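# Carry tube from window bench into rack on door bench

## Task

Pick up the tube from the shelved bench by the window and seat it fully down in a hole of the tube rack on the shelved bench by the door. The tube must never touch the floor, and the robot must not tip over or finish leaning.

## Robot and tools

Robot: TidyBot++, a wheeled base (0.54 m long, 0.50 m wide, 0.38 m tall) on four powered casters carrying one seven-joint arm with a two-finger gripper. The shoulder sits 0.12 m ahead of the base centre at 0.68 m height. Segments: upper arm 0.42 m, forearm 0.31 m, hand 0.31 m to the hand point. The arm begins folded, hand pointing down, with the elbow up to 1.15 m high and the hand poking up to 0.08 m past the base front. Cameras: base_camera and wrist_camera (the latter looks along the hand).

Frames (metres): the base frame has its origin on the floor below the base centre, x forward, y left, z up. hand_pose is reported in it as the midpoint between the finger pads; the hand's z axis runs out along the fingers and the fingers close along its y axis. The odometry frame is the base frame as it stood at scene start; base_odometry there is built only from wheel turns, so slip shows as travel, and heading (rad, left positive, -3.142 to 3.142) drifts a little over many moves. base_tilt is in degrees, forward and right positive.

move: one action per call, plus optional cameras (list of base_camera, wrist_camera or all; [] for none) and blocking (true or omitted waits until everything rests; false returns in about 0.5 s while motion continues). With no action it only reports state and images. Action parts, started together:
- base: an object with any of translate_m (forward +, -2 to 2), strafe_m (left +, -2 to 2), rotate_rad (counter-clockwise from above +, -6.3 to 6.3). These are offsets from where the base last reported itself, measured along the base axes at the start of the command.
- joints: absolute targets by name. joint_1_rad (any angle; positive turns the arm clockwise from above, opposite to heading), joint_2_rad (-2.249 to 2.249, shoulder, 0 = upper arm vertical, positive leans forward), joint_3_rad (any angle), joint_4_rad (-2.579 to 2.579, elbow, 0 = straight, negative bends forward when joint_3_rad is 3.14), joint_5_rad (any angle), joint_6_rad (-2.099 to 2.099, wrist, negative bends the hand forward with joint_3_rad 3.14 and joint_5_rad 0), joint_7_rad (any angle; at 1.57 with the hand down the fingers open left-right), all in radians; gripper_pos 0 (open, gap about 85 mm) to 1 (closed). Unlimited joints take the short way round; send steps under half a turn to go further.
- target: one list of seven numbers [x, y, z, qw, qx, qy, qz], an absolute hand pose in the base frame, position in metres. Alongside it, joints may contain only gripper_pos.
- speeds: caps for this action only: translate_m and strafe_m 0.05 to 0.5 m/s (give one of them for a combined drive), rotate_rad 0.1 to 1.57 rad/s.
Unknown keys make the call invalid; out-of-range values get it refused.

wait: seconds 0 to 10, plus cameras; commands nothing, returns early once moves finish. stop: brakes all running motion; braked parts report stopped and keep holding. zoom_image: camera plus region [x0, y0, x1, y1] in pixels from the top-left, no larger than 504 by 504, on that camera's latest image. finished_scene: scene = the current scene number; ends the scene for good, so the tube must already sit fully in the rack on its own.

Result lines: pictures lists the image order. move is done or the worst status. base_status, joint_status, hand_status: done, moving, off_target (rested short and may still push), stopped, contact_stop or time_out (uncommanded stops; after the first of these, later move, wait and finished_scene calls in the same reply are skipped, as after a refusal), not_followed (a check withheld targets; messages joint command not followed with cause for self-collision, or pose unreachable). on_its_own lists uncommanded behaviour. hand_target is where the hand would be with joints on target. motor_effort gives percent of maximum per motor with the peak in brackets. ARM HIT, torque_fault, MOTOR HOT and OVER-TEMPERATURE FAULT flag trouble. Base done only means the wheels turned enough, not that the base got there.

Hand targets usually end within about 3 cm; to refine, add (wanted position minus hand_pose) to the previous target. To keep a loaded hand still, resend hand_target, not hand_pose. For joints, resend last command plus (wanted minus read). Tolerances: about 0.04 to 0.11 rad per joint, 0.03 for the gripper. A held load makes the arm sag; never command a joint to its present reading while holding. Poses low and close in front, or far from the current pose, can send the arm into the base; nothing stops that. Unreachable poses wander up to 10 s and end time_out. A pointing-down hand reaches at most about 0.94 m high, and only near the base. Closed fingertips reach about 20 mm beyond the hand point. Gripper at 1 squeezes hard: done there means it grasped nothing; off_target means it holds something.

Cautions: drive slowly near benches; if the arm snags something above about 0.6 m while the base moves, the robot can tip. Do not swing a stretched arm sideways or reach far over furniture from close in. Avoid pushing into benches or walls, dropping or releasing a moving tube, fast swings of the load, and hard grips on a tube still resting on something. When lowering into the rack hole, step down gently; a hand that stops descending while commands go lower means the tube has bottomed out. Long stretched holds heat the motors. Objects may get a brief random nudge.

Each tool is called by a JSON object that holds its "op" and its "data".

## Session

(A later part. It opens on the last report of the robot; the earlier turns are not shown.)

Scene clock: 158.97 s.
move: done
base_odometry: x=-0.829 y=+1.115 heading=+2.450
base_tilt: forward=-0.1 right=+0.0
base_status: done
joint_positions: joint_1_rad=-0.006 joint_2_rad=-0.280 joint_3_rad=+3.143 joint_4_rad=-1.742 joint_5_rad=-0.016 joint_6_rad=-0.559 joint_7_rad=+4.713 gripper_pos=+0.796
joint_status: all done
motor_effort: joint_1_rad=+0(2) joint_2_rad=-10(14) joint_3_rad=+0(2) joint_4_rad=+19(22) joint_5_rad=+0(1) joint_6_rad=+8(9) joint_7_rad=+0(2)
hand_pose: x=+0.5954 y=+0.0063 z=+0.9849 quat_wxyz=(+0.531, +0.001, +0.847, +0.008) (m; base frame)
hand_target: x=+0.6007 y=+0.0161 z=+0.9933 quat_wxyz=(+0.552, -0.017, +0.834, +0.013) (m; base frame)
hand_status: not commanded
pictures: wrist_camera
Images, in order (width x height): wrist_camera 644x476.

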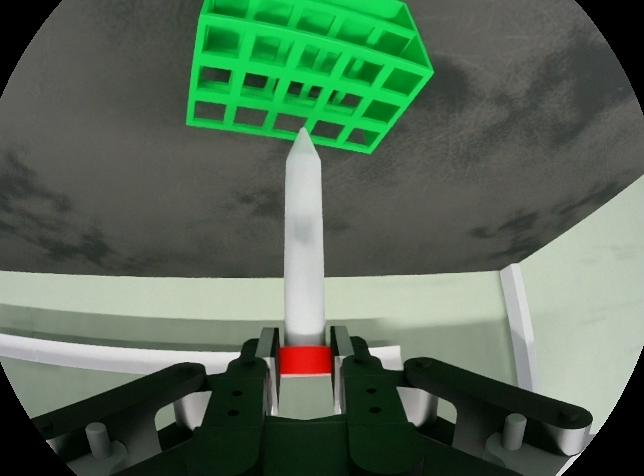

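{"op": "move", "data": {"joints": {"joint_1_rad": 0.012, "joint_2_rad": -0.320, "joint_3_rad": 3.127, "joint_4_rad": -1.8526, "joint_5_rad": -0.085, "joint_6_rad": -0.401, "joint_7_rad": 4.807}, "cameras": ["wrist_camera"]}}

{"op": "zoom_image", "data": {"camera": "wrist_camera", "region": [220, 20, 400, 180]}}

Scene clock: 168.77 s.
move: done
base_odometry: x=-0.829 y=+1.115 heading=+2.450
base_tilt: forward=+0.0 right=+0.0
base_status: not commanded
joint_positions: joint_1_rad=-0.006 joint_2_rad=-0.302 joint_3_rad=+3.143 joint_4_rad=-1.828 joint_5_rad=-0.016 joint_6_rad=-0.464 joint_7_rad=+4.723 gripper_pos=+0.796
joint_status: all done
motor_effort: joint_1_rad=+0(1) joint_2_rad=-10(11) joint_3_rad=+0(1) joint_4_rad=+20(21) joint_5_rad=-1(1) joint_6_rad=+8(9) joint_7_rad=-1(1)
hand_pose: x=+0.5921 y=+0.0059 z=+0.9711 quat_wxyz=(+0.545, -0.002, +0.839, +0.006) (m; base frame)
hand_target: x=+0.5916 y=+0.0139 z=+0.9831 quat_wxyz=(+0.568, -0.018, +0.822, +0.008) (m; base frame)
hand_status: not commanded
pictures: wrist_camera
Images, in order (width x height): wrist_camera 644x476.

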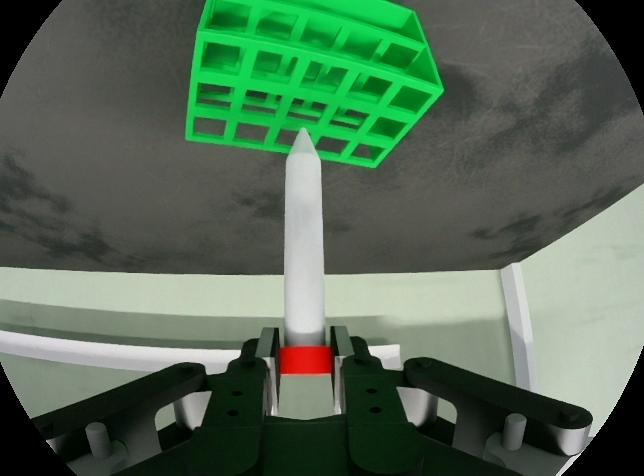

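Scaled by 2.800.

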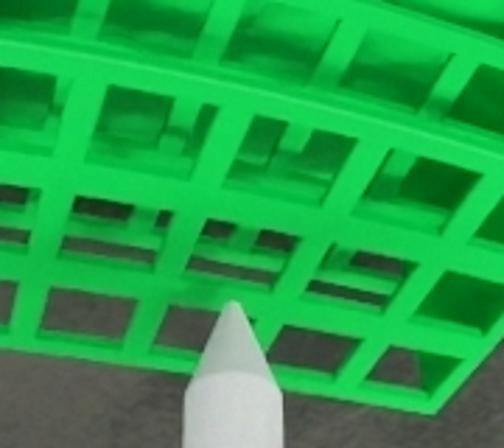

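{"op": "zoom_image", "data": {"camera": "wrist_camera", "region": [180, 0, 320, 150]}}

{"op": "zoom_image", "data": {"camera": "wrist_camera", "region": [310, 20, 450, 170]}}

Scaled by 3.360.

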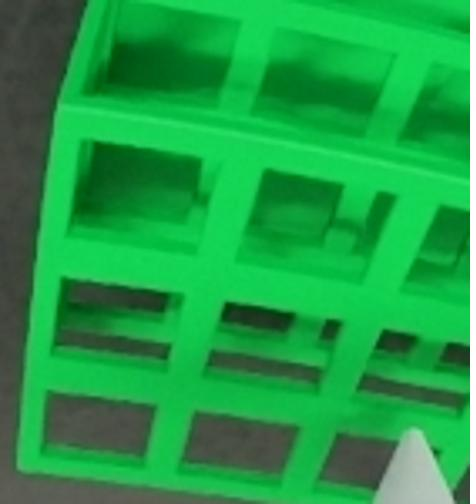

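Scaled by 3.360.

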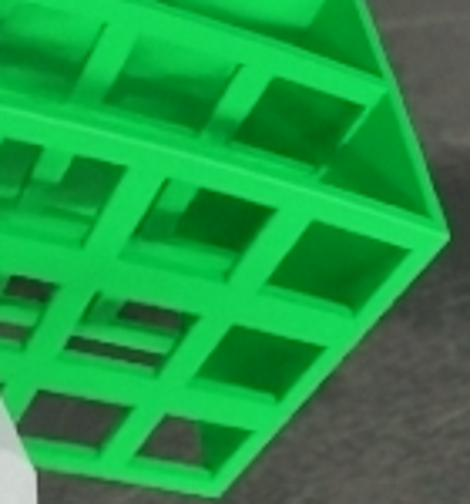

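{"op": "move", "data": {"joints": {"joint_2_rad": -0.331, "joint_4_rad": -1.8738, "joint_6_rad": -0.392}, "cameras": ["wrist_camera"]}}

{"op": "zoom_image", "data": {"camera": "wrist_camera", "region": [180, 0, 320, 150]}}

{"op": "zoom_image", "data": {"camera": "wrist_camera", "region": [310, 20, 450, 170]}}

{"op": "zoom_image", "data": {"camera": "wrist_camera", "region": [250, 70, 360, 180]}}

Scene clock: 176.90 s.
move: done
base_odometry: x=-0.829 y=+1.115 heading=+2.450
base_tilt: forward=+0.0 right=+0.0
base_status: not commanded
joint_positions: joint_1_rad=-0.006 joint_2_rad=-0.314 joint_3_rad=+3.143 joint_4_rad=-1.849 joint_5_rad=-0.016 joint_6_rad=-0.452 joint_7_rad=+4.723 gripper_pos=+0.796
joint_status: all done
motor_effort: joint_1_rad=+1(1) joint_2_rad=-9(11) joint_3_rad=+0(1) joint_4_rad=+19(20) joint_5_rad=+0(1) joint_6_rad=+8(9) joint_7_rad=+1(1)
hand_pose: x=+0.5880 y=+0.0058 z=+0.9673 quat_wxyz=(+0.546, -0.002, +0.838, +0.006) (m; base frame)
hand_target: x=+0.5872 y=+0.0137 z=+0.9780 quat_wxyz=(+0.568, -0.018, +0.823, +0.007) (m; base frame)
hand_status: not commanded
pictures: wrist_camera
Images, in order (width x height): wrist_camera 644x476.

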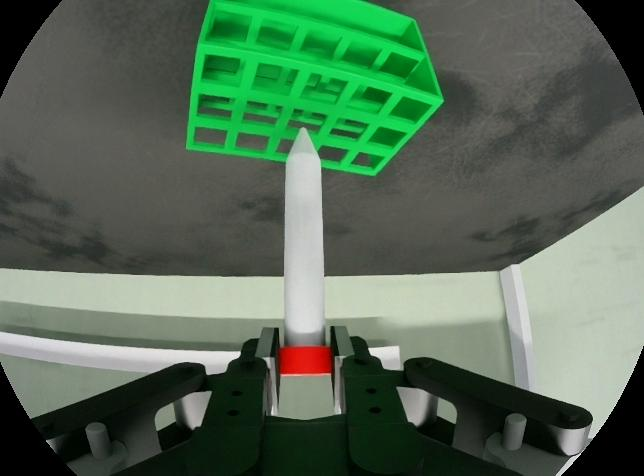

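Scaled by 3.360.

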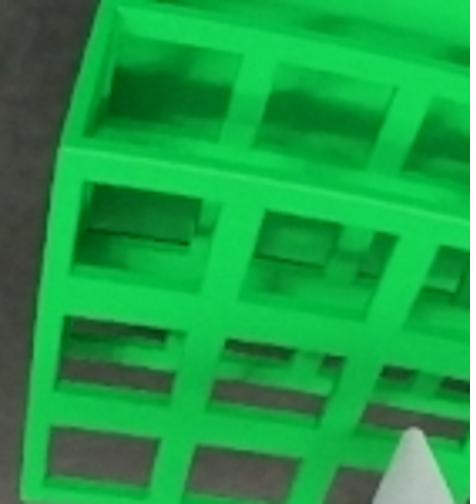

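Scaled by 3.360.

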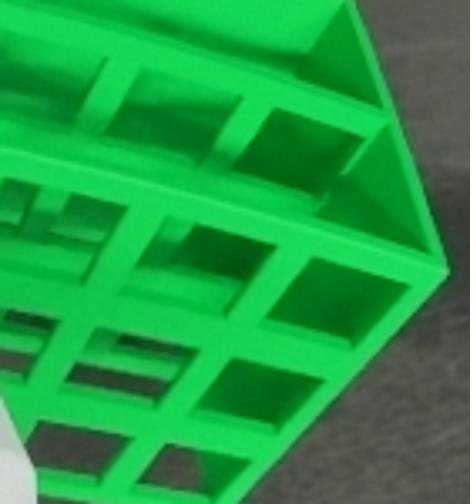

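Scaled by 4.582.

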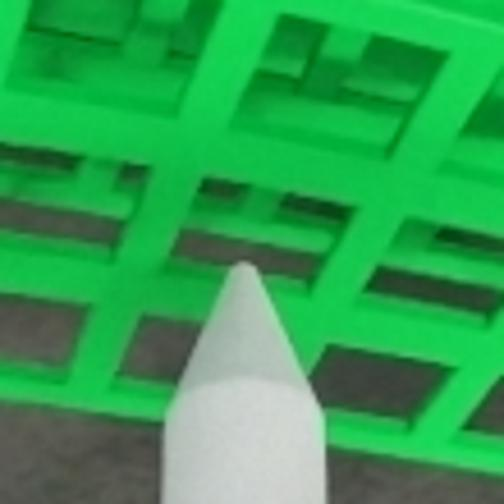

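{"op": "move", "data": {"cameras": ["wrist_camera"]}}

Scene clock: 180.10 s.
base_odometry: x=-0.829 y=+1.115 heading=+2.450
base_tilt: forward=+0.0 right=-0.1
base_status: not commanded
joint_positions: joint_1_rad=-0.006 joint_2_rad=-0.314 joint_3_rad=+3.143 joint_4_rad=-1.849 joint_5_rad=-0.016 joint_6_rad=-0.452 joint_7_rad=+4.723 gripper_pos=+0.796
joint_status: all done
motor_effort: joint_1_rad=+0(1) joint_2_rad=-9(11) joint_3_rad=+0(1) joint_4_rad=+20(20) joint_5_rad=+0(1) joint_6_rad=+8(9) joint_7_rad=+0(1)
hand_pose: x=+0.5880 y=+0.0058 z=+0.9674 quat_wxyz=(+0.546, -0.002, +0.838, +0.005) (m; base frame)
hand_target: x=+0.5872 y=+0.0137 z=+0.9780 quat_wxyz=(+0.568, -0.018, +0.823, +0.007) (m; base frame)
hand_status: not commanded
pictures: wrist_camera
Images, in order (width x height): wrist_camera 644x476.

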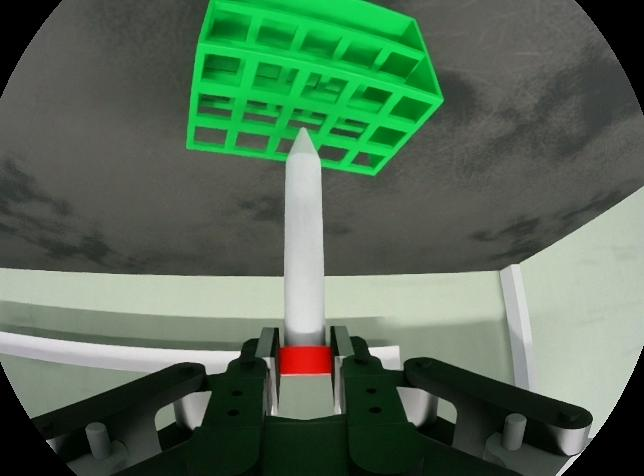

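{"op": "zoom_image", "data": {"camera": "wrist_camera", "region": [180, 50, 450, 190]}}

{"op": "zoom_image", "data": {"camera": "wrist_camera", "region": [260, 90, 350, 140]}}

Scaled by 1.867.

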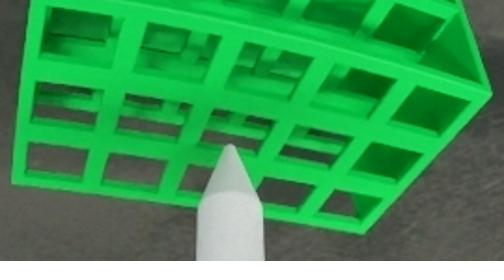

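Scaled by 5.600.

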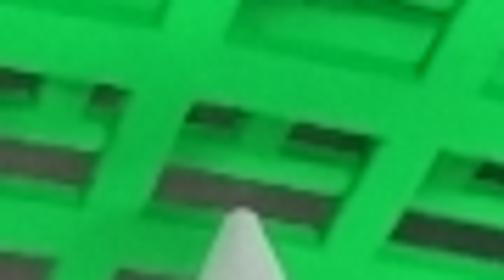

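{"op": "move", "data": {"joints": {"joint_1_rad": 0.012, "joint_2_rad": -0.331, "joint_3_rad": 3.127, "joint_4_rad": -1.8861, "joint_5_rad": -0.0915, "joint_6_rad": -0.3839, "joint_7_rad": 4.807, "gripper_pos": 0.865}, "cameras": ["wrist_camera"]}}

{"op": "zoom_image", "data": {"camera": "wrist_camera", "region": [250, 90, 360, 180]}}

Scene clock: 195.80 s.
move: off_target
base_odometry: x=-0.829 y=+1.115 heading=+2.450
base_tilt: forward=+0.0 right=-0.1
base_status: not commanded
joint_positions: joint_1_rad=-0.006 joint_2_rad=-0.314 joint_3_rad=+3.143 joint_4_rad=-1.860 joint_5_rad=-0.020 joint_6_rad=-0.443 joint_7_rad=+4.723 gripper_pos=+0.796
joint_status: gripper_pos off_target (ended at +0.796, target +0.865); the others done
motor_effort: joint_1_rad=+0(1) joint_2_rad=-9(10) joint_3_rad=+0(1) joint_4_rad=+20(20) joint_5_rad=+0(2) joint_6_rad=+8(9) joint_7_rad=+0(1)
hand_pose: x=+0.5877 y=+0.0062 z=+0.9634 quat_wxyz=(+0.545, -0.002, +0.838, +0.007) (m; base frame)
hand_target: x=+0.5868 y=+0.0142 z=+0.9730 quat_wxyz=(+0.566, -0.016, +0.824, +0.010) (m; base frame)
hand_status: not commanded
pictures: wrist_camera
Images, in order (width x height): wrist_camera 644x476.

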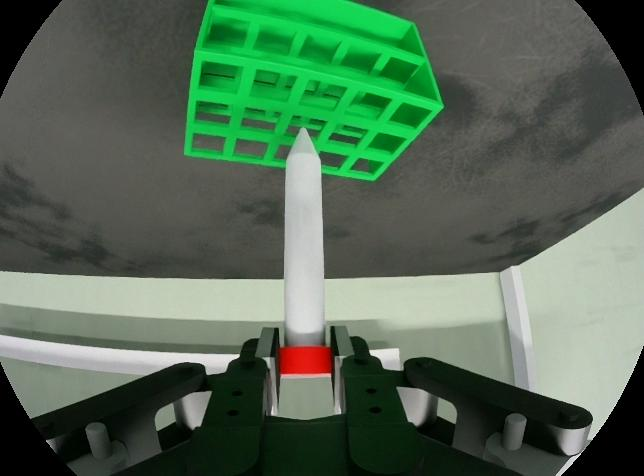

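Scaled by 4.582.

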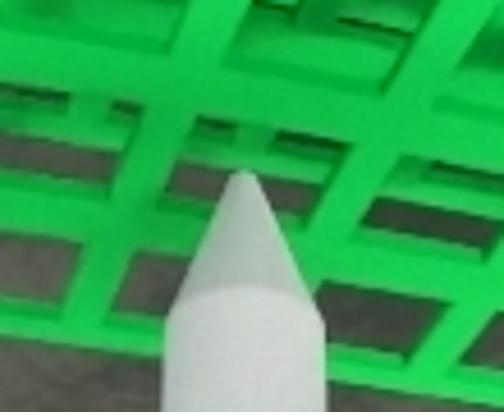

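{"op": "move", "data": {"joints": {"joint_1_rad": 0.012, "joint_2_rad": -0.3315, "joint_3_rad": 3.127, "joint_4_rad": -1.9038, "joint_5_rad": -0.0965, "joint_6_rad": -0.368, "joint_7_rad": 4.807, "gripper_pos": 0.865}, "cameras": ["wrist_camera"]}}

{"op": "zoom_image", "data": {"camera": "wrist_camera", "region": [250, 90, 360, 180]}}

Scene clock: 202.33 s.
move: off_target
base_odometry: x=-0.829 y=+1.115 heading=+2.450
base_tilt: forward=+0.0 right=-0.1
base_status: not commanded
joint_positions: joint_1_rad=-0.006 joint_2_rad=-0.315 joint_3_rad=+3.143 joint_4_rad=-1.878 joint_5_rad=-0.022 joint_6_rad=-0.426 joint_7_rad=+4.723 gripper_pos=+0.796
joint_status: gripper_pos off_target (ended at +0.796, target +0.865); the others done
motor_effort: joint_1_rad=+0(1) joint_2_rad=-9(11) joint_3_rad=+1(1) joint_4_rad=+20(21) joint_5_rad=+0(1) joint_6_rad=+8(9) joint_7_rad=+0(1)
hand_pose: x=+0.5874 y=+0.0065 z=+0.9579 quat_wxyz=(+0.545, -0.001, +0.838, +0.008) (m; base frame)
hand_target: x=+0.5865 y=+0.0144 z=+0.9672 quat_wxyz=(+0.566, -0.014, +0.824, +0.012) (m; base frame)
hand_status: not commanded
pictures: wrist_camera
Images, in order (width x height): wrist_camera 644x476.

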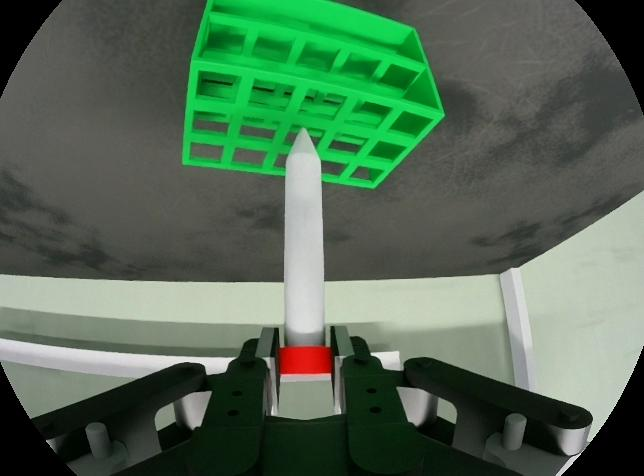

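Scaled by 4.582.

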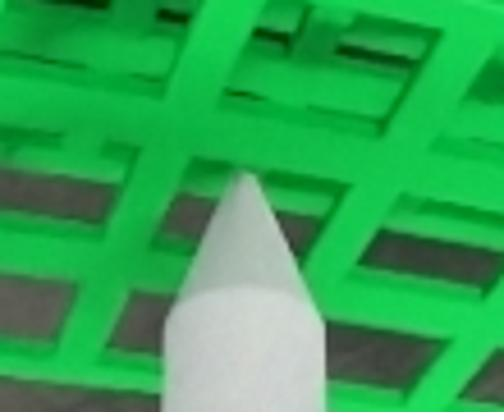

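{"op": "move", "data": {"joints": {"joint_1_rad": 0.012, "joint_2_rad": -0.3315, "joint_3_rad": 3.127, "joint_4_rad": -1.9238, "joint_5_rad": -0.1015, "joint_6_rad": -0.3495, "joint_7_rad": 4.807, "gripper_pos": 0.865}, "cameras": ["wrist_camera"]}}

{"op": "zoom_image", "data": {"camera": "wrist_camera", "region": [250, 90, 360, 180]}}

Scene clock: 208.03 s.
move: off_target
base_odometry: x=-0.829 y=+1.115 heading=+2.450
base_tilt: forward=+0.0 right=+0.0
base_status: not commanded
joint_positions: joint_1_rad=-0.006 joint_2_rad=-0.316 joint_3_rad=+3.143 joint_4_rad=-1.898 joint_5_rad=-0.026 joint_6_rad=-0.407 joint_7_rad=+4.723 gripper_pos=+0.796
joint_status: gripper_pos off_target (ended at +0.796, target +0.865); the others done
motor_effort: joint_1_rad=+0(1) joint_2_rad=-9(10) joint_3_rad=+0(1) joint_4_rad=+20(20) joint_5_rad=+0(1) joint_6_rad=+8(9) joint_7_rad=+0(1)
hand_pose: x=+0.5870 y=+0.0069 z=+0.9515 quat_wxyz=(+0.545, +0.001, +0.839, +0.009) (m; base frame)
hand_target: x=+0.5863 y=+0.0143 z=+0.9605 quat_wxyz=(+0.565, -0.012, +0.825, +0.013) (m; base frame)
hand_status: not commanded
pictures: wrist_camera
Images, in order (width x height): wrist_camera 644x476.

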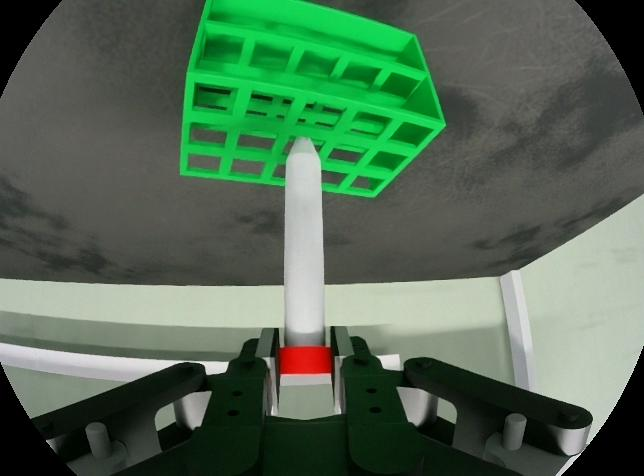

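Scaled by 4.582.

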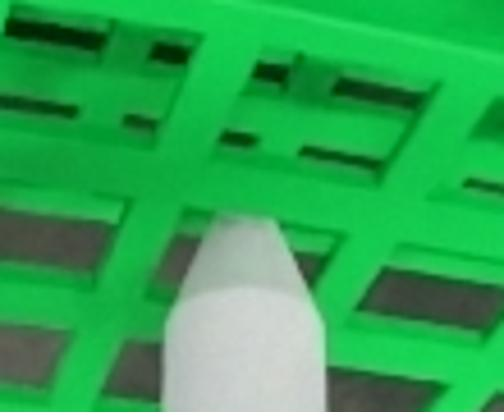

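{"op": "move", "data": {"joints": {"joint_1_rad": 0.012, "joint_2_rad": -0.3315, "joint_3_rad": 3.127, "joint_4_rad": -1.9335, "joint_5_rad": -0.1065, "joint_6_rad": -0.3378, "joint_7_rad": 4.815, "gripper_pos": 0.865}, "cameras": ["wrist_camera"]}}

{"op": "zoom_image", "data": {"camera": "wrist_camera", "region": [250, 90, 360, 180]}}

Scene clock: 216.13 s.
move: off_target
base_odometry: x=-0.829 y=+1.115 heading=+2.450
base_tilt: forward=+0.0 right=-0.1
base_status: not commanded
joint_positions: joint_1_rad=-0.006 joint_2_rad=-0.316 joint_3_rad=+3.143 joint_4_rad=-1.907 joint_5_rad=-0.031 joint_6_rad=-0.396 joint_7_rad=+4.732 gripper_pos=+0.796
joint_status: gripper_pos off_target (ended at +0.796, target +0.865); the others done
motor_effort: joint_1_rad=+0(1) joint_2_rad=-9(10) joint_3_rad=-1(1) joint_4_rad=+19(20) joint_5_rad=+0(1) joint_6_rad=+8(8) joint_7_rad=+0(1)
hand_pose: x=+0.5873 y=+0.0074 z=+0.9496 quat_wxyz=(+0.546, -0.002, +0.838, +0.009) (m; base frame)
hand_target: x=+0.5864 y=+0.0145 z=+0.9581 quat_wxyz=(+0.566, -0.013, +0.824, +0.012) (m; base frame)
hand_status: not commanded
pictures: wrist_camera
Images, in order (width x height): wrist_camera 644x476.

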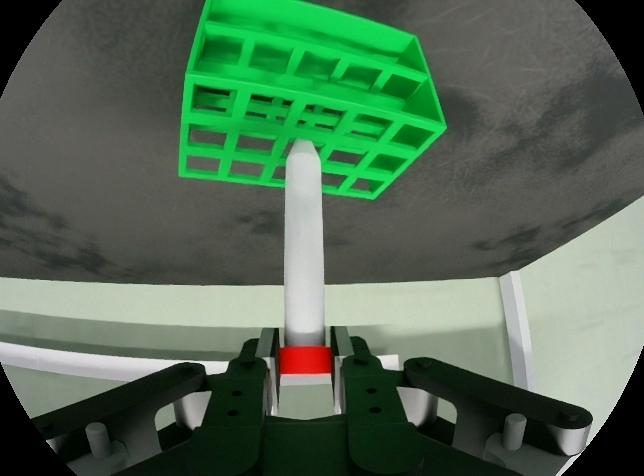

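Scaled by 4.582.

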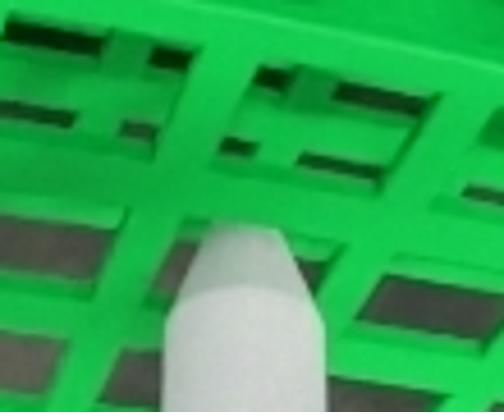

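{"op": "zoom_image", "data": {"camera": "wrist_camera", "region": [274, 125, 334, 173]}}

Scaled by 8.400.

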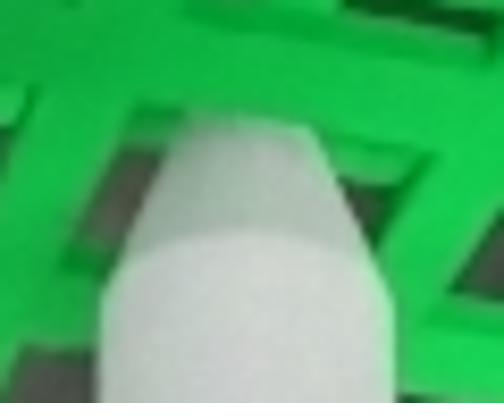

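{"op": "move", "data": {"joints": {"joint_1_rad": 0.012, "joint_2_rad": -0.3315, "joint_3_rad": 3.127, "joint_4_rad": -1.947, "joint_5_rad": -0.1065, "joint_6_rad": -0.3243, "joint_7_rad": 4.815, "gripper_pos": 0.865}, "cameras": ["wrist_camera"]}}

{"op": "zoom_image", "data": {"camera": "wrist_camera", "region": [260, 120, 350, 185]}}

Scene clock: 220.57 s.
move: off_target
base_odometry: x=-0.829 y=+1.115 heading=+2.450
base_tilt: forward=+0.0 right=-0.1
base_status: not commanded
joint_positions: joint_1_rad=-0.006 joint_2_rad=-0.316 joint_3_rad=+3.143 joint_4_rad=-1.921 joint_5_rad=-0.031 joint_6_rad=-0.382 joint_7_rad=+4.732 gripper_pos=+0.796
joint_status: gripper_pos off_target (ended at +0.796, target +0.865); the others done
motor_effort: joint_1_rad=+0(1) joint_2_rad=-9(10) joint_3_rad=+0(1) joint_4_rad=+19(20) joint_5_rad=+0(1) joint_6_rad=+8(9) joint_7_rad=+0(1)
hand_pose: x=+0.5872 y=+0.0073 z=+0.9453 quat_wxyz=(+0.546, -0.001, +0.838, +0.009) (m; base frame)
hand_target: x=+0.5863 y=+0.0140 z=+0.9538 quat_wxyz=(+0.566, -0.012, +0.824, +0.012) (m; base frame)
hand_status: not commanded
pictures: wrist_camera
Images, in order (width x height): wrist_camera 644x476.

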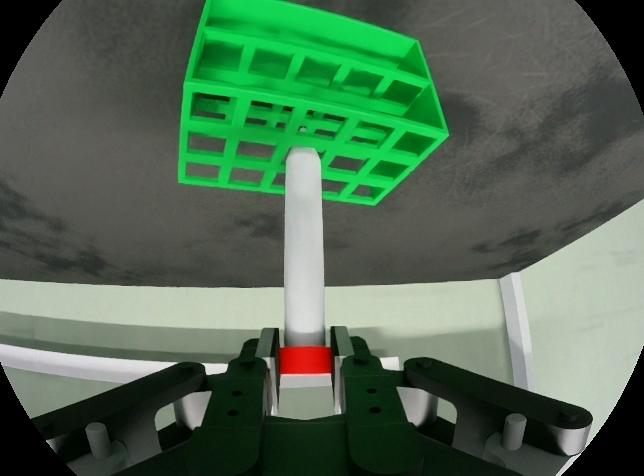

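Scaled by 5.600.

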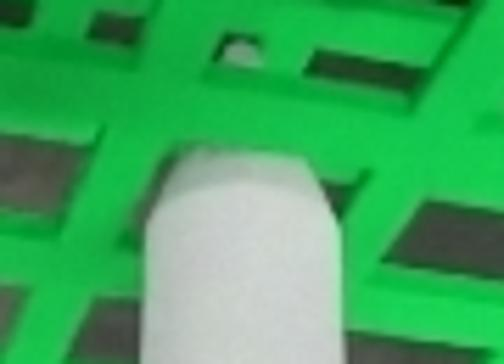

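{"op": "move", "data": {"joints": {"joint_1_rad": 0.012, "joint_2_rad": -0.3315, "joint_3_rad": 3.127, "joint_4_rad": -1.957, "joint_5_rad": -0.1065, "joint_6_rad": -0.3143, "joint_7_rad": 4.815, "gripper_pos": 0.865}, "cameras": ["wrist_camera"]}}

{"op": "zoom_image", "data": {"camera": "wrist_camera", "region": [260, 120, 350, 185]}}

Scene clock: 230.83 s.
move: off_target
base_odometry: x=-0.829 y=+1.115 heading=+2.450
base_tilt: forward=+0.0 right=+0.0
base_status: not commanded
joint_positions: joint_1_rad=-0.006 joint_2_rad=-0.316 joint_3_rad=+3.143 joint_4_rad=-1.930 joint_5_rad=-0.031 joint_6_rad=-0.372 joint_7_rad=+4.732 gripper_pos=+0.796
joint_status: gripper_pos off_target (ended at +0.796, target +0.865); the others done
motor_effort: joint_1_rad=+0(1) joint_2_rad=-9(10) joint_3_rad=+0(2) joint_4_rad=+19(20) joint_5_rad=+0(1) joint_6_rad=+8(9) joint_7_rad=+0(1)
hand_pose: x=+0.5871 y=+0.0072 z=+0.9424 quat_wxyz=(+0.546, -0.001, +0.838, +0.009) (m; base frame)
hand_target: x=+0.5862 y=+0.0137 z=+0.9507 quat_wxyz=(+0.566, -0.012, +0.824, +0.012) (m; base frame)
hand_status: not commanded
pictures: wrist_camera
Images, in order (width x height): wrist_camera 644x476.

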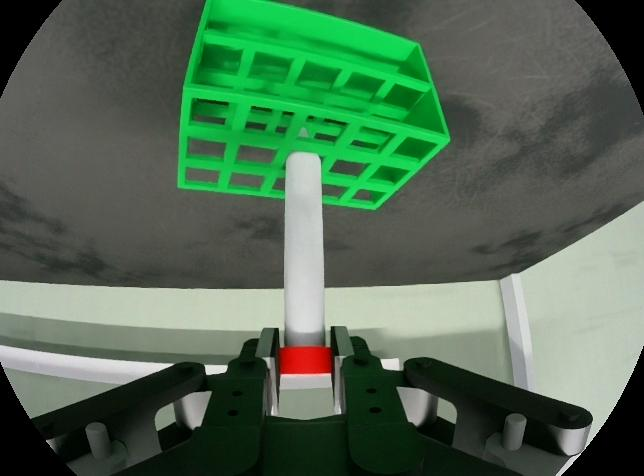

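Scaled by 5.600.

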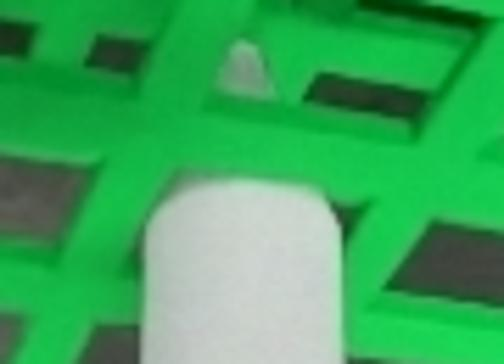

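{"op": "move", "data": {"joints": {"joint_1_rad": 0.012, "joint_2_rad": -0.3055, "joint_3_rad": 3.127, "joint_4_rad": -1.9775, "joint_5_rad": -0.1065, "joint_6_rad": -0.293, "joint_7_rad": 4.815, "gripper_pos": 0.865}, "cameras": ["wrist_camera"]}}

{"op": "zoom_image", "data": {"camera": "wrist_camera", "region": [260, 110, 350, 185]}}

Scene clock: 234.93 s.
move: off_target
base_odometry: x=-0.829 y=+1.115 heading=+2.450
base_tilt: forward=+0.0 right=+0.0
base_status: not commanded
joint_positions: joint_1_rad=-0.006 joint_2_rad=-0.310 joint_3_rad=+3.143 joint_4_rad=-1.951 joint_5_rad=-0.031 joint_6_rad=-0.351 joint_7_rad=+4.732 gripper_pos=+0.796
joint_status: gripper_pos off_target (ended at +0.796, target +0.865); the others done
motor_effort: joint_1_rad=+1(1) joint_2_rad=-9(10) joint_3_rad=+0(1) joint_4_rad=+19(20) joint_5_rad=+0(1) joint_6_rad=+8(9) joint_7_rad=+0(2)
hand_pose: x=+0.5882 y=+0.0070 z=+0.9331 quat_wxyz=(+0.544, -0.001, +0.839, +0.009) (m; base frame)
hand_target: x=+0.5925 y=+0.0129 z=+0.9322 quat_wxyz=(+0.555, -0.011, +0.831, +0.011) (m; base frame)
hand_status: not commanded
pictures: wrist_camera
Images, in order (width x height): wrist_camera 644x476.

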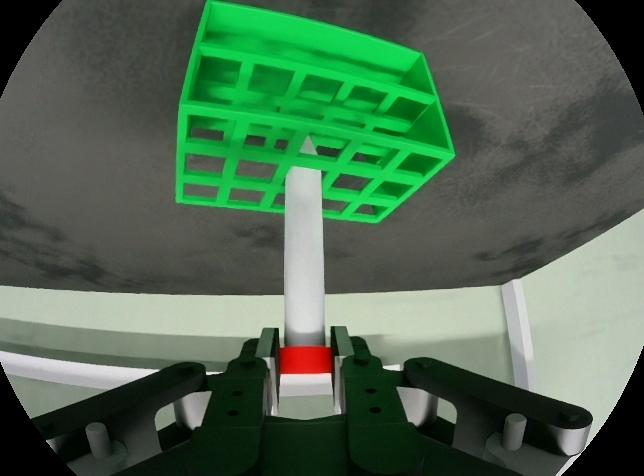

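Scaled by 5.600.

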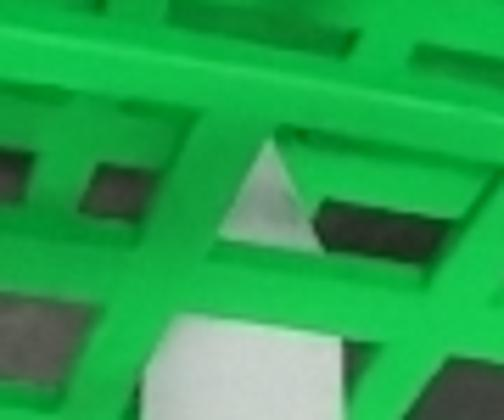

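{"op": "move", "data": {"joints": {"joint_1_rad": 0.012, "joint_2_rad": -0.3055, "joint_3_rad": 3.127, "joint_4_rad": -1.998, "joint_5_rad": -0.1065, "joint_6_rad": -0.272, "joint_7_rad": 4.815, "gripper_pos": 0.865}, "cameras": ["wrist_camera"]}}

{"op": "zoom_image", "data": {"camera": "wrist_camera", "region": [260, 110, 350, 185]}}

Scene clock: 237.93 s.
move: off_target
base_odometry: x=-0.829 y=+1.115 heading=+2.450
base_tilt: forward=+0.0 right=-0.1
base_status: not commanded
joint_positions: joint_1_rad=-0.006 joint_2_rad=-0.310 joint_3_rad=+3.143 joint_4_rad=-1.972 joint_5_rad=-0.031 joint_6_rad=-0.329 joint_7_rad=+4.732 gripper_pos=+0.796
joint_status: gripper_pos off_target (ended at +0.796, target +0.865); the others done
motor_effort: joint_1_rad=+1(1) joint_2_rad=-10(10) joint_3_rad=+1(2) joint_4_rad=+20(20) joint_5_rad=+0(2) joint_6_rad=+8(9) joint_7_rad=+0(1)
hand_pose: x=+0.5878 y=+0.0068 z=+0.9269 quat_wxyz=(+0.544, -0.001, +0.839, +0.008) (m; base frame)
hand_target: x=+0.5919 y=+0.0122 z=+0.9259 quat_wxyz=(+0.556, -0.010, +0.831, +0.011) (m; base frame)
hand_status: not commanded
pictures: wrist_camera
Images, in order (width x height): wrist_camera 644x476.

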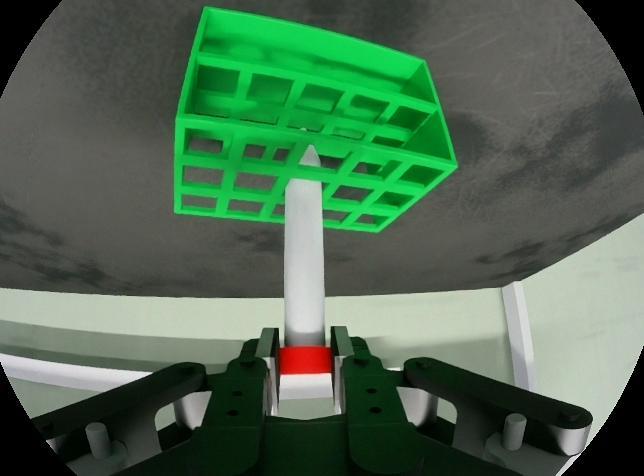

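Scaled by 5.600.

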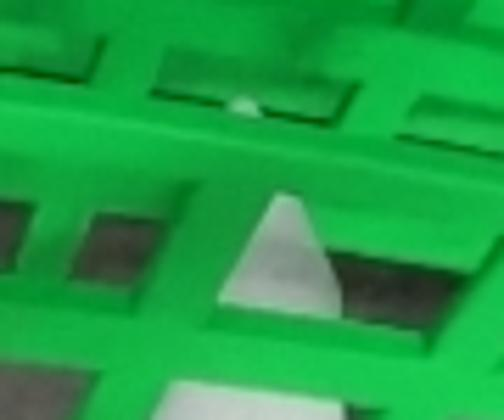

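{"op": "zoom_image", "data": {"camera": "wrist_camera", "region": [170, 60, 450, 240]}}

{"op": "zoom_image", "data": {"camera": "wrist_camera", "region": [275, 108, 335, 153]}}

Scaled by 1.800.

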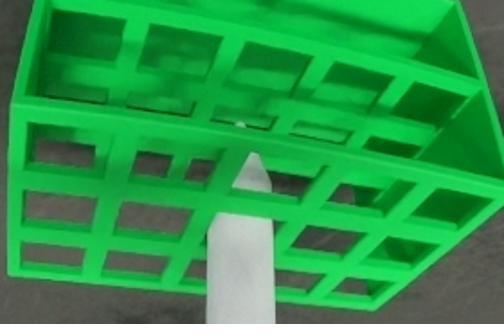

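Scaled by 8.400.

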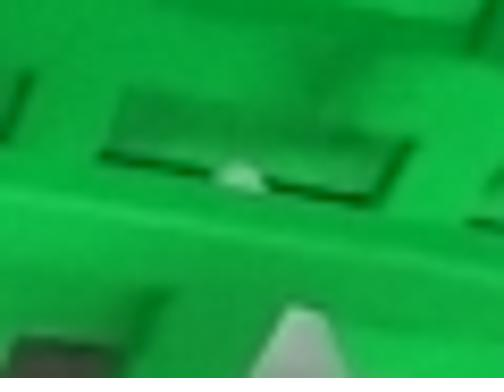

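{"op": "move", "data": {"joints": {"joint_1_rad": 0.012, "joint_2_rad": -0.2985, "joint_3_rad": 3.127, "joint_4_rad": -2.0191, "joint_5_rad": -0.1065, "joint_6_rad": -0.2483, "joint_7_rad": 4.815, "gripper_pos": 0.865}, "cameras": ["wrist_camera"]}}

{"op": "zoom_image", "data": {"camera": "wrist_camera", "region": [260, 105, 350, 195]}}

Scene clock: 248.77 s.
move: off_target
base_odometry: x=-0.829 y=+1.115 heading=+2.450
base_tilt: forward=+0.0 right=+0.0
base_status: not commanded
joint_positions: joint_1_rad=-0.006 joint_2_rad=-0.310 joint_3_rad=+3.143 joint_4_rad=-1.993 joint_5_rad=-0.031 joint_6_rad=-0.305 joint_7_rad=+4.732 gripper_pos=+0.796
joint_status: gripper_pos off_target (ended at +0.796, target +0.865); the others done
motor_effort: joint_1_rad=+0(1) joint_2_rad=-9(10) joint_3_rad=+0(1) joint_4_rad=+20(20) joint_5_rad=+0(1) joint_6_rad=+8(9) joint_7_rad=+0(1)
hand_pose: x=+0.5876 y=+0.0066 z=+0.9210 quat_wxyz=(+0.545, +0.000, +0.838, +0.008) (m; base frame)
hand_target: x=+0.5929 y=+0.0114 z=+0.9167 quat_wxyz=(+0.554, -0.009, +0.833, +0.010) (m; base frame)
hand_status: not commanded
pictures: wrist_camera
Images, in order (width x height): wrist_camera 644x476.

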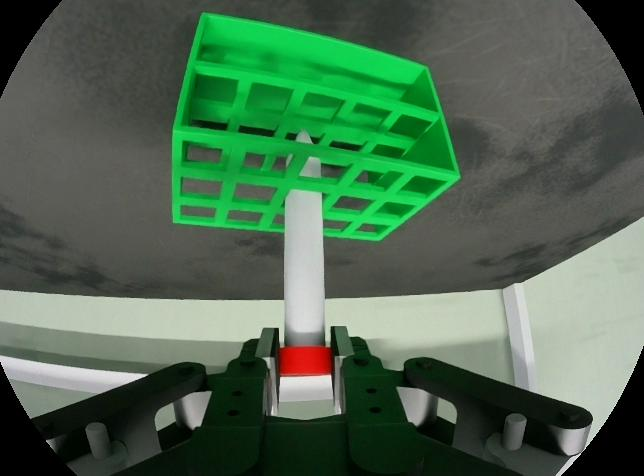

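Scaled by 5.600.

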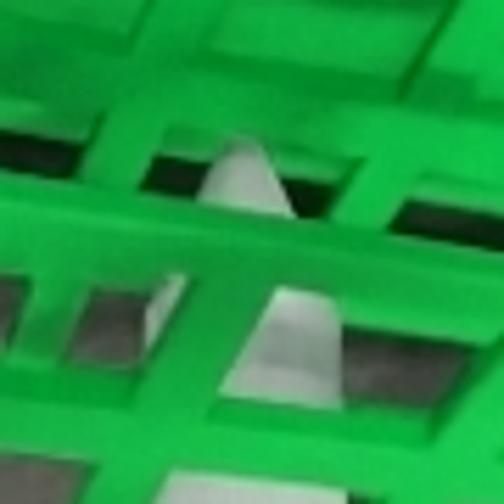

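{"op": "zoom_image", "data": {"camera": "wrist_camera", "region": [275, 112, 335, 152]}}

{"op": "zoom_image", "data": {"camera": "wrist_camera", "region": [275, 150, 335, 200]}}

Scaled by 8.400.

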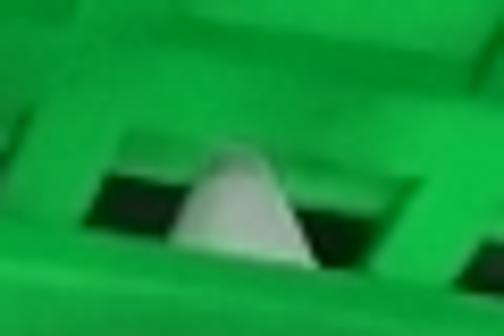

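Scaled by 8.400.

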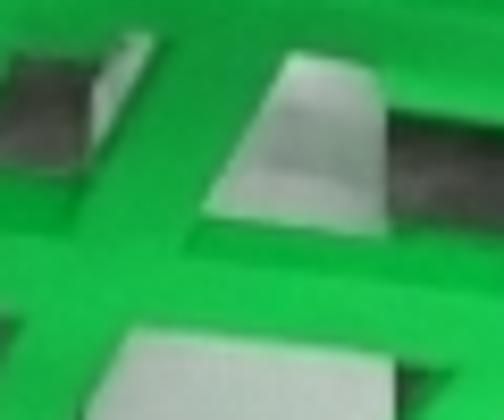

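{"op": "zoom_image", "data": {"camera": "wrist_camera", "region": [340, 130, 480, 260]}}

{"op": "zoom_image", "data": {"camera": "wrist_camera", "region": [150, 100, 290, 240]}}

Scaled by 3.600.

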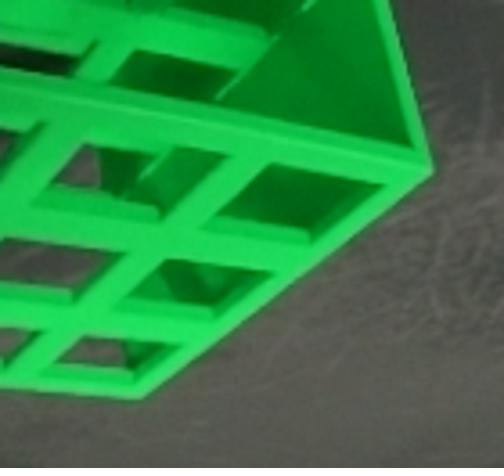

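Scaled by 3.600.

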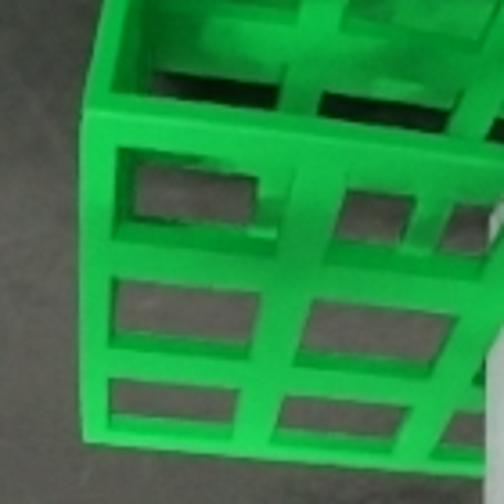

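{"op": "move", "data": {"joints": {"joint_1_rad": 0.012, "joint_2_rad": -0.295, "joint_3_rad": 3.127, "joint_4_rad": -2.0394, "joint_5_rad": -0.1065, "joint_6_rad": -0.2265, "joint_7_rad": 4.815, "gripper_pos": 0.865}, "cameras": ["wrist_camera"]}}

{"op": "zoom_image", "data": {"camera": "wrist_camera", "region": [260, 105, 350, 195]}}

Scene clock: 281.17 s.
move: off_target
base_odometry: x=-0.829 y=+1.115 heading=+2.450
base_tilt: forward=+0.0 right=+0.0
base_status: not commanded
joint_positions: joint_1_rad=-0.006 joint_2_rad=-0.309 joint_3_rad=+3.143 joint_4_rad=-2.013 joint_5_rad=-0.031 joint_6_rad=-0.283 joint_7_rad=+4.732 gripper_pos=+0.796
joint_status: gripper_pos off_target (ended at +0.796, target +0.865); the others done
motor_effort: joint_1_rad=+0(2) joint_2_rad=-9(11) joint_3_rad=+0(1) joint_4_rad=+20(20) joint_5_rad=+0(1) joint_6_rad=+8(9) joint_7_rad=+0(1)
hand_pose: x=+0.5872 y=+0.0064 z=+0.9151 quat_wxyz=(+0.546, +0.000, +0.838, +0.008) (m; base frame)
hand_target: x=+0.5929 y=+0.0107 z=+0.9092 quat_wxyz=(+0.553, -0.008, +0.833, +0.009) (m; base frame)
hand_status: not commanded
pictures: wrist_camera
Images, in order (width x height): wrist_camera 644x476.

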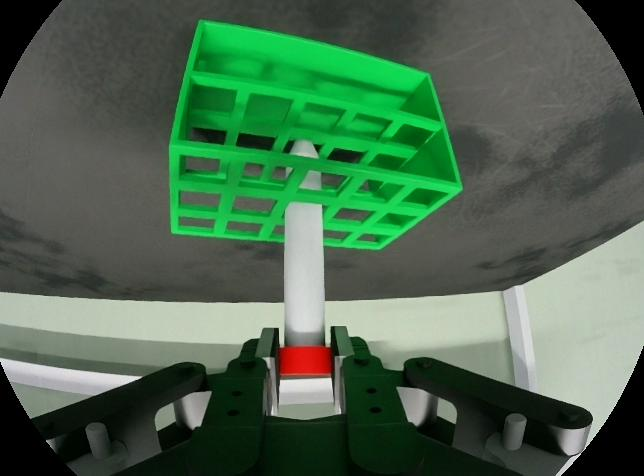

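Scaled by 5.600.

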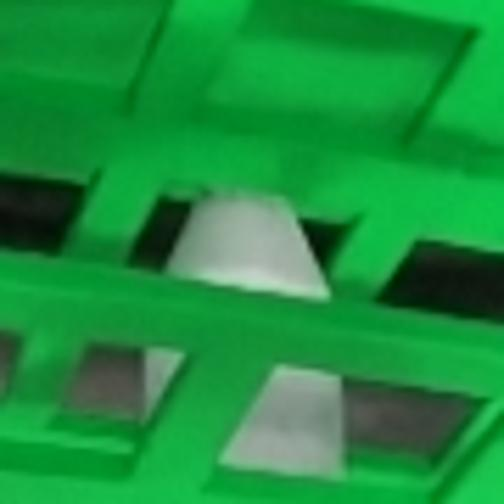

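{"op": "zoom_image", "data": {"camera": "wrist_camera", "region": [275, 125, 335, 165]}}

{"op": "zoom_image", "data": {"camera": "wrist_camera", "region": [275, 160, 335, 210]}}

Scaled by 8.400.

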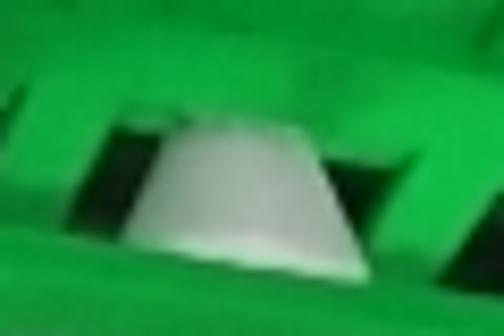

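Scaled by 8.400.

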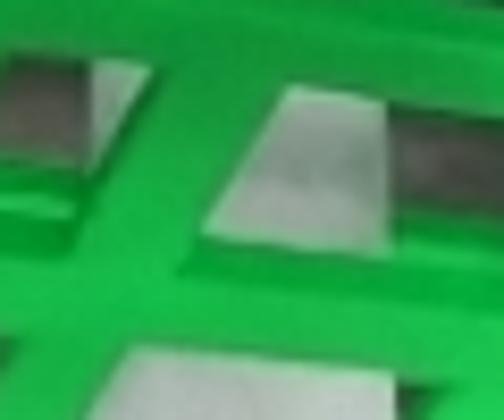

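{"op": "zoom_image", "data": {"camera": "wrist_camera", "region": [265, 200, 345, 280]}}

{"op": "zoom_image", "data": {"camera": "wrist_camera", "region": [265, 300, 345, 380]}}

Scaled by 6.300.

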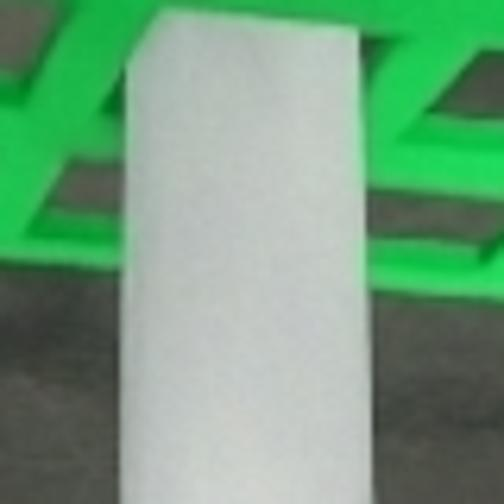

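Scaled by 6.300.

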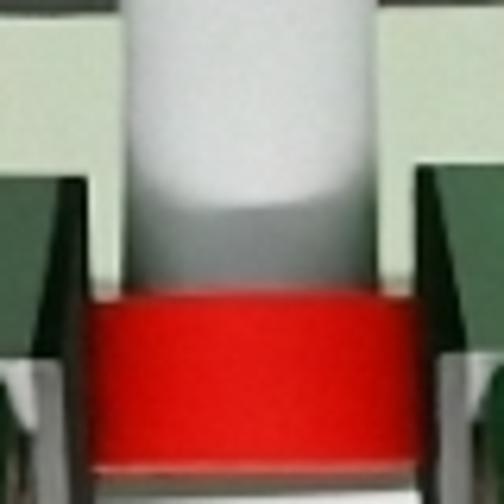

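{"op": "zoom_image", "data": {"camera": "wrist_camera", "region": [150, 10, 260, 160]}}

{"op": "zoom_image", "data": {"camera": "wrist_camera", "region": [380, 50, 490, 200]}}

Scaled by 3.360.

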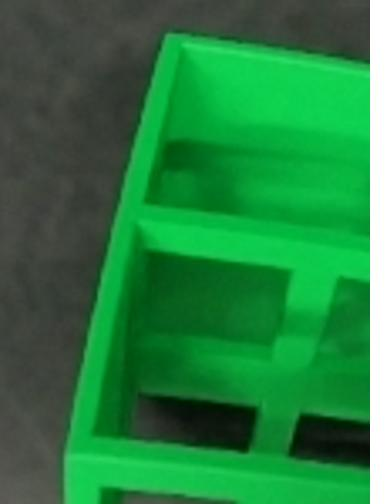

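Scaled by 3.360.

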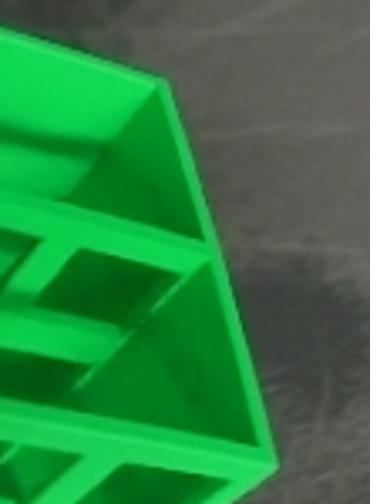

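{"op": "move", "data": {"joints": {"joint_1_rad": 0.012, "joint_2_rad": -0.2925, "joint_3_rad": 3.127, "joint_4_rad": -2.0394, "joint_5_rad": -0.1215, "joint_6_rad": -0.2235, "joint_7_rad": 4.845, "gripper_pos": 0.865}, "cameras": ["wrist_camera"]}}

{"op": "zoom_image", "data": {"camera": "wrist_camera", "region": [260, 115, 350, 215]}}

Scene clock: 299.37 s.
move: off_target
base_odometry: x=-0.829 y=+1.115 heading=+2.450
base_tilt: forward=+0.0 right=-0.1
base_status: not commanded
joint_positions: joint_1_rad=-0.006 joint_2_rad=-0.308 joint_3_rad=+3.143 joint_4_rad=-2.013 joint_5_rad=-0.049 joint_6_rad=-0.282 joint_7_rad=+4.768 gripper_pos=+0.796
joint_status: gripper_pos off_target (ended at +0.796, target +0.865); the others done
motor_effort: joint_1_rad=+0(1) joint_2_rad=-9(10) joint_3_rad=+1(1) joint_4_rad=+19(20) joint_5_rad=+1(1) joint_6_rad=+8(8) joint_7_rad=+0(1)
hand_pose: x=+0.5876 y=+0.0078 z=+0.9149 quat_wxyz=(+0.546, -0.009, +0.838, +0.005) (m; base frame)
hand_target: x=+0.5939 y=+0.0116 z=+0.9090 quat_wxyz=(+0.553, -0.015, +0.833, +0.006) (m; base frame)
hand_status: not commanded
pictures: wrist_camera
Images, in order (width x height): wrist_camera 644x476.

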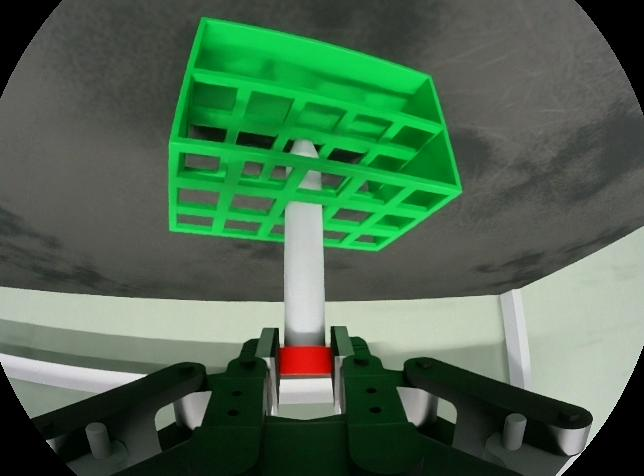

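Scaled by 5.040.

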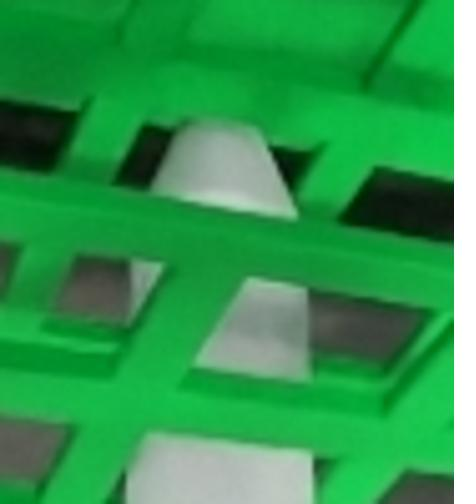

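{"op": "zoom_image", "data": {"camera": "wrist_camera", "region": [275, 125, 335, 165]}}

{"op": "zoom_image", "data": {"camera": "wrist_camera", "region": [275, 160, 335, 210]}}

Scaled by 8.400.

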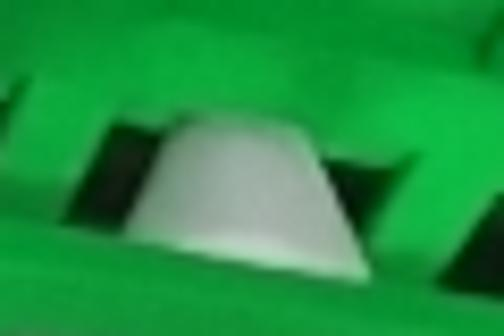

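Scaled by 8.400.

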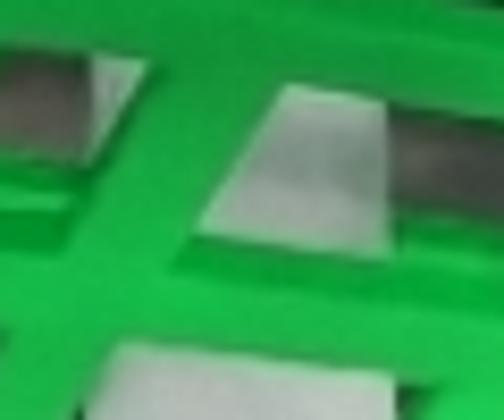

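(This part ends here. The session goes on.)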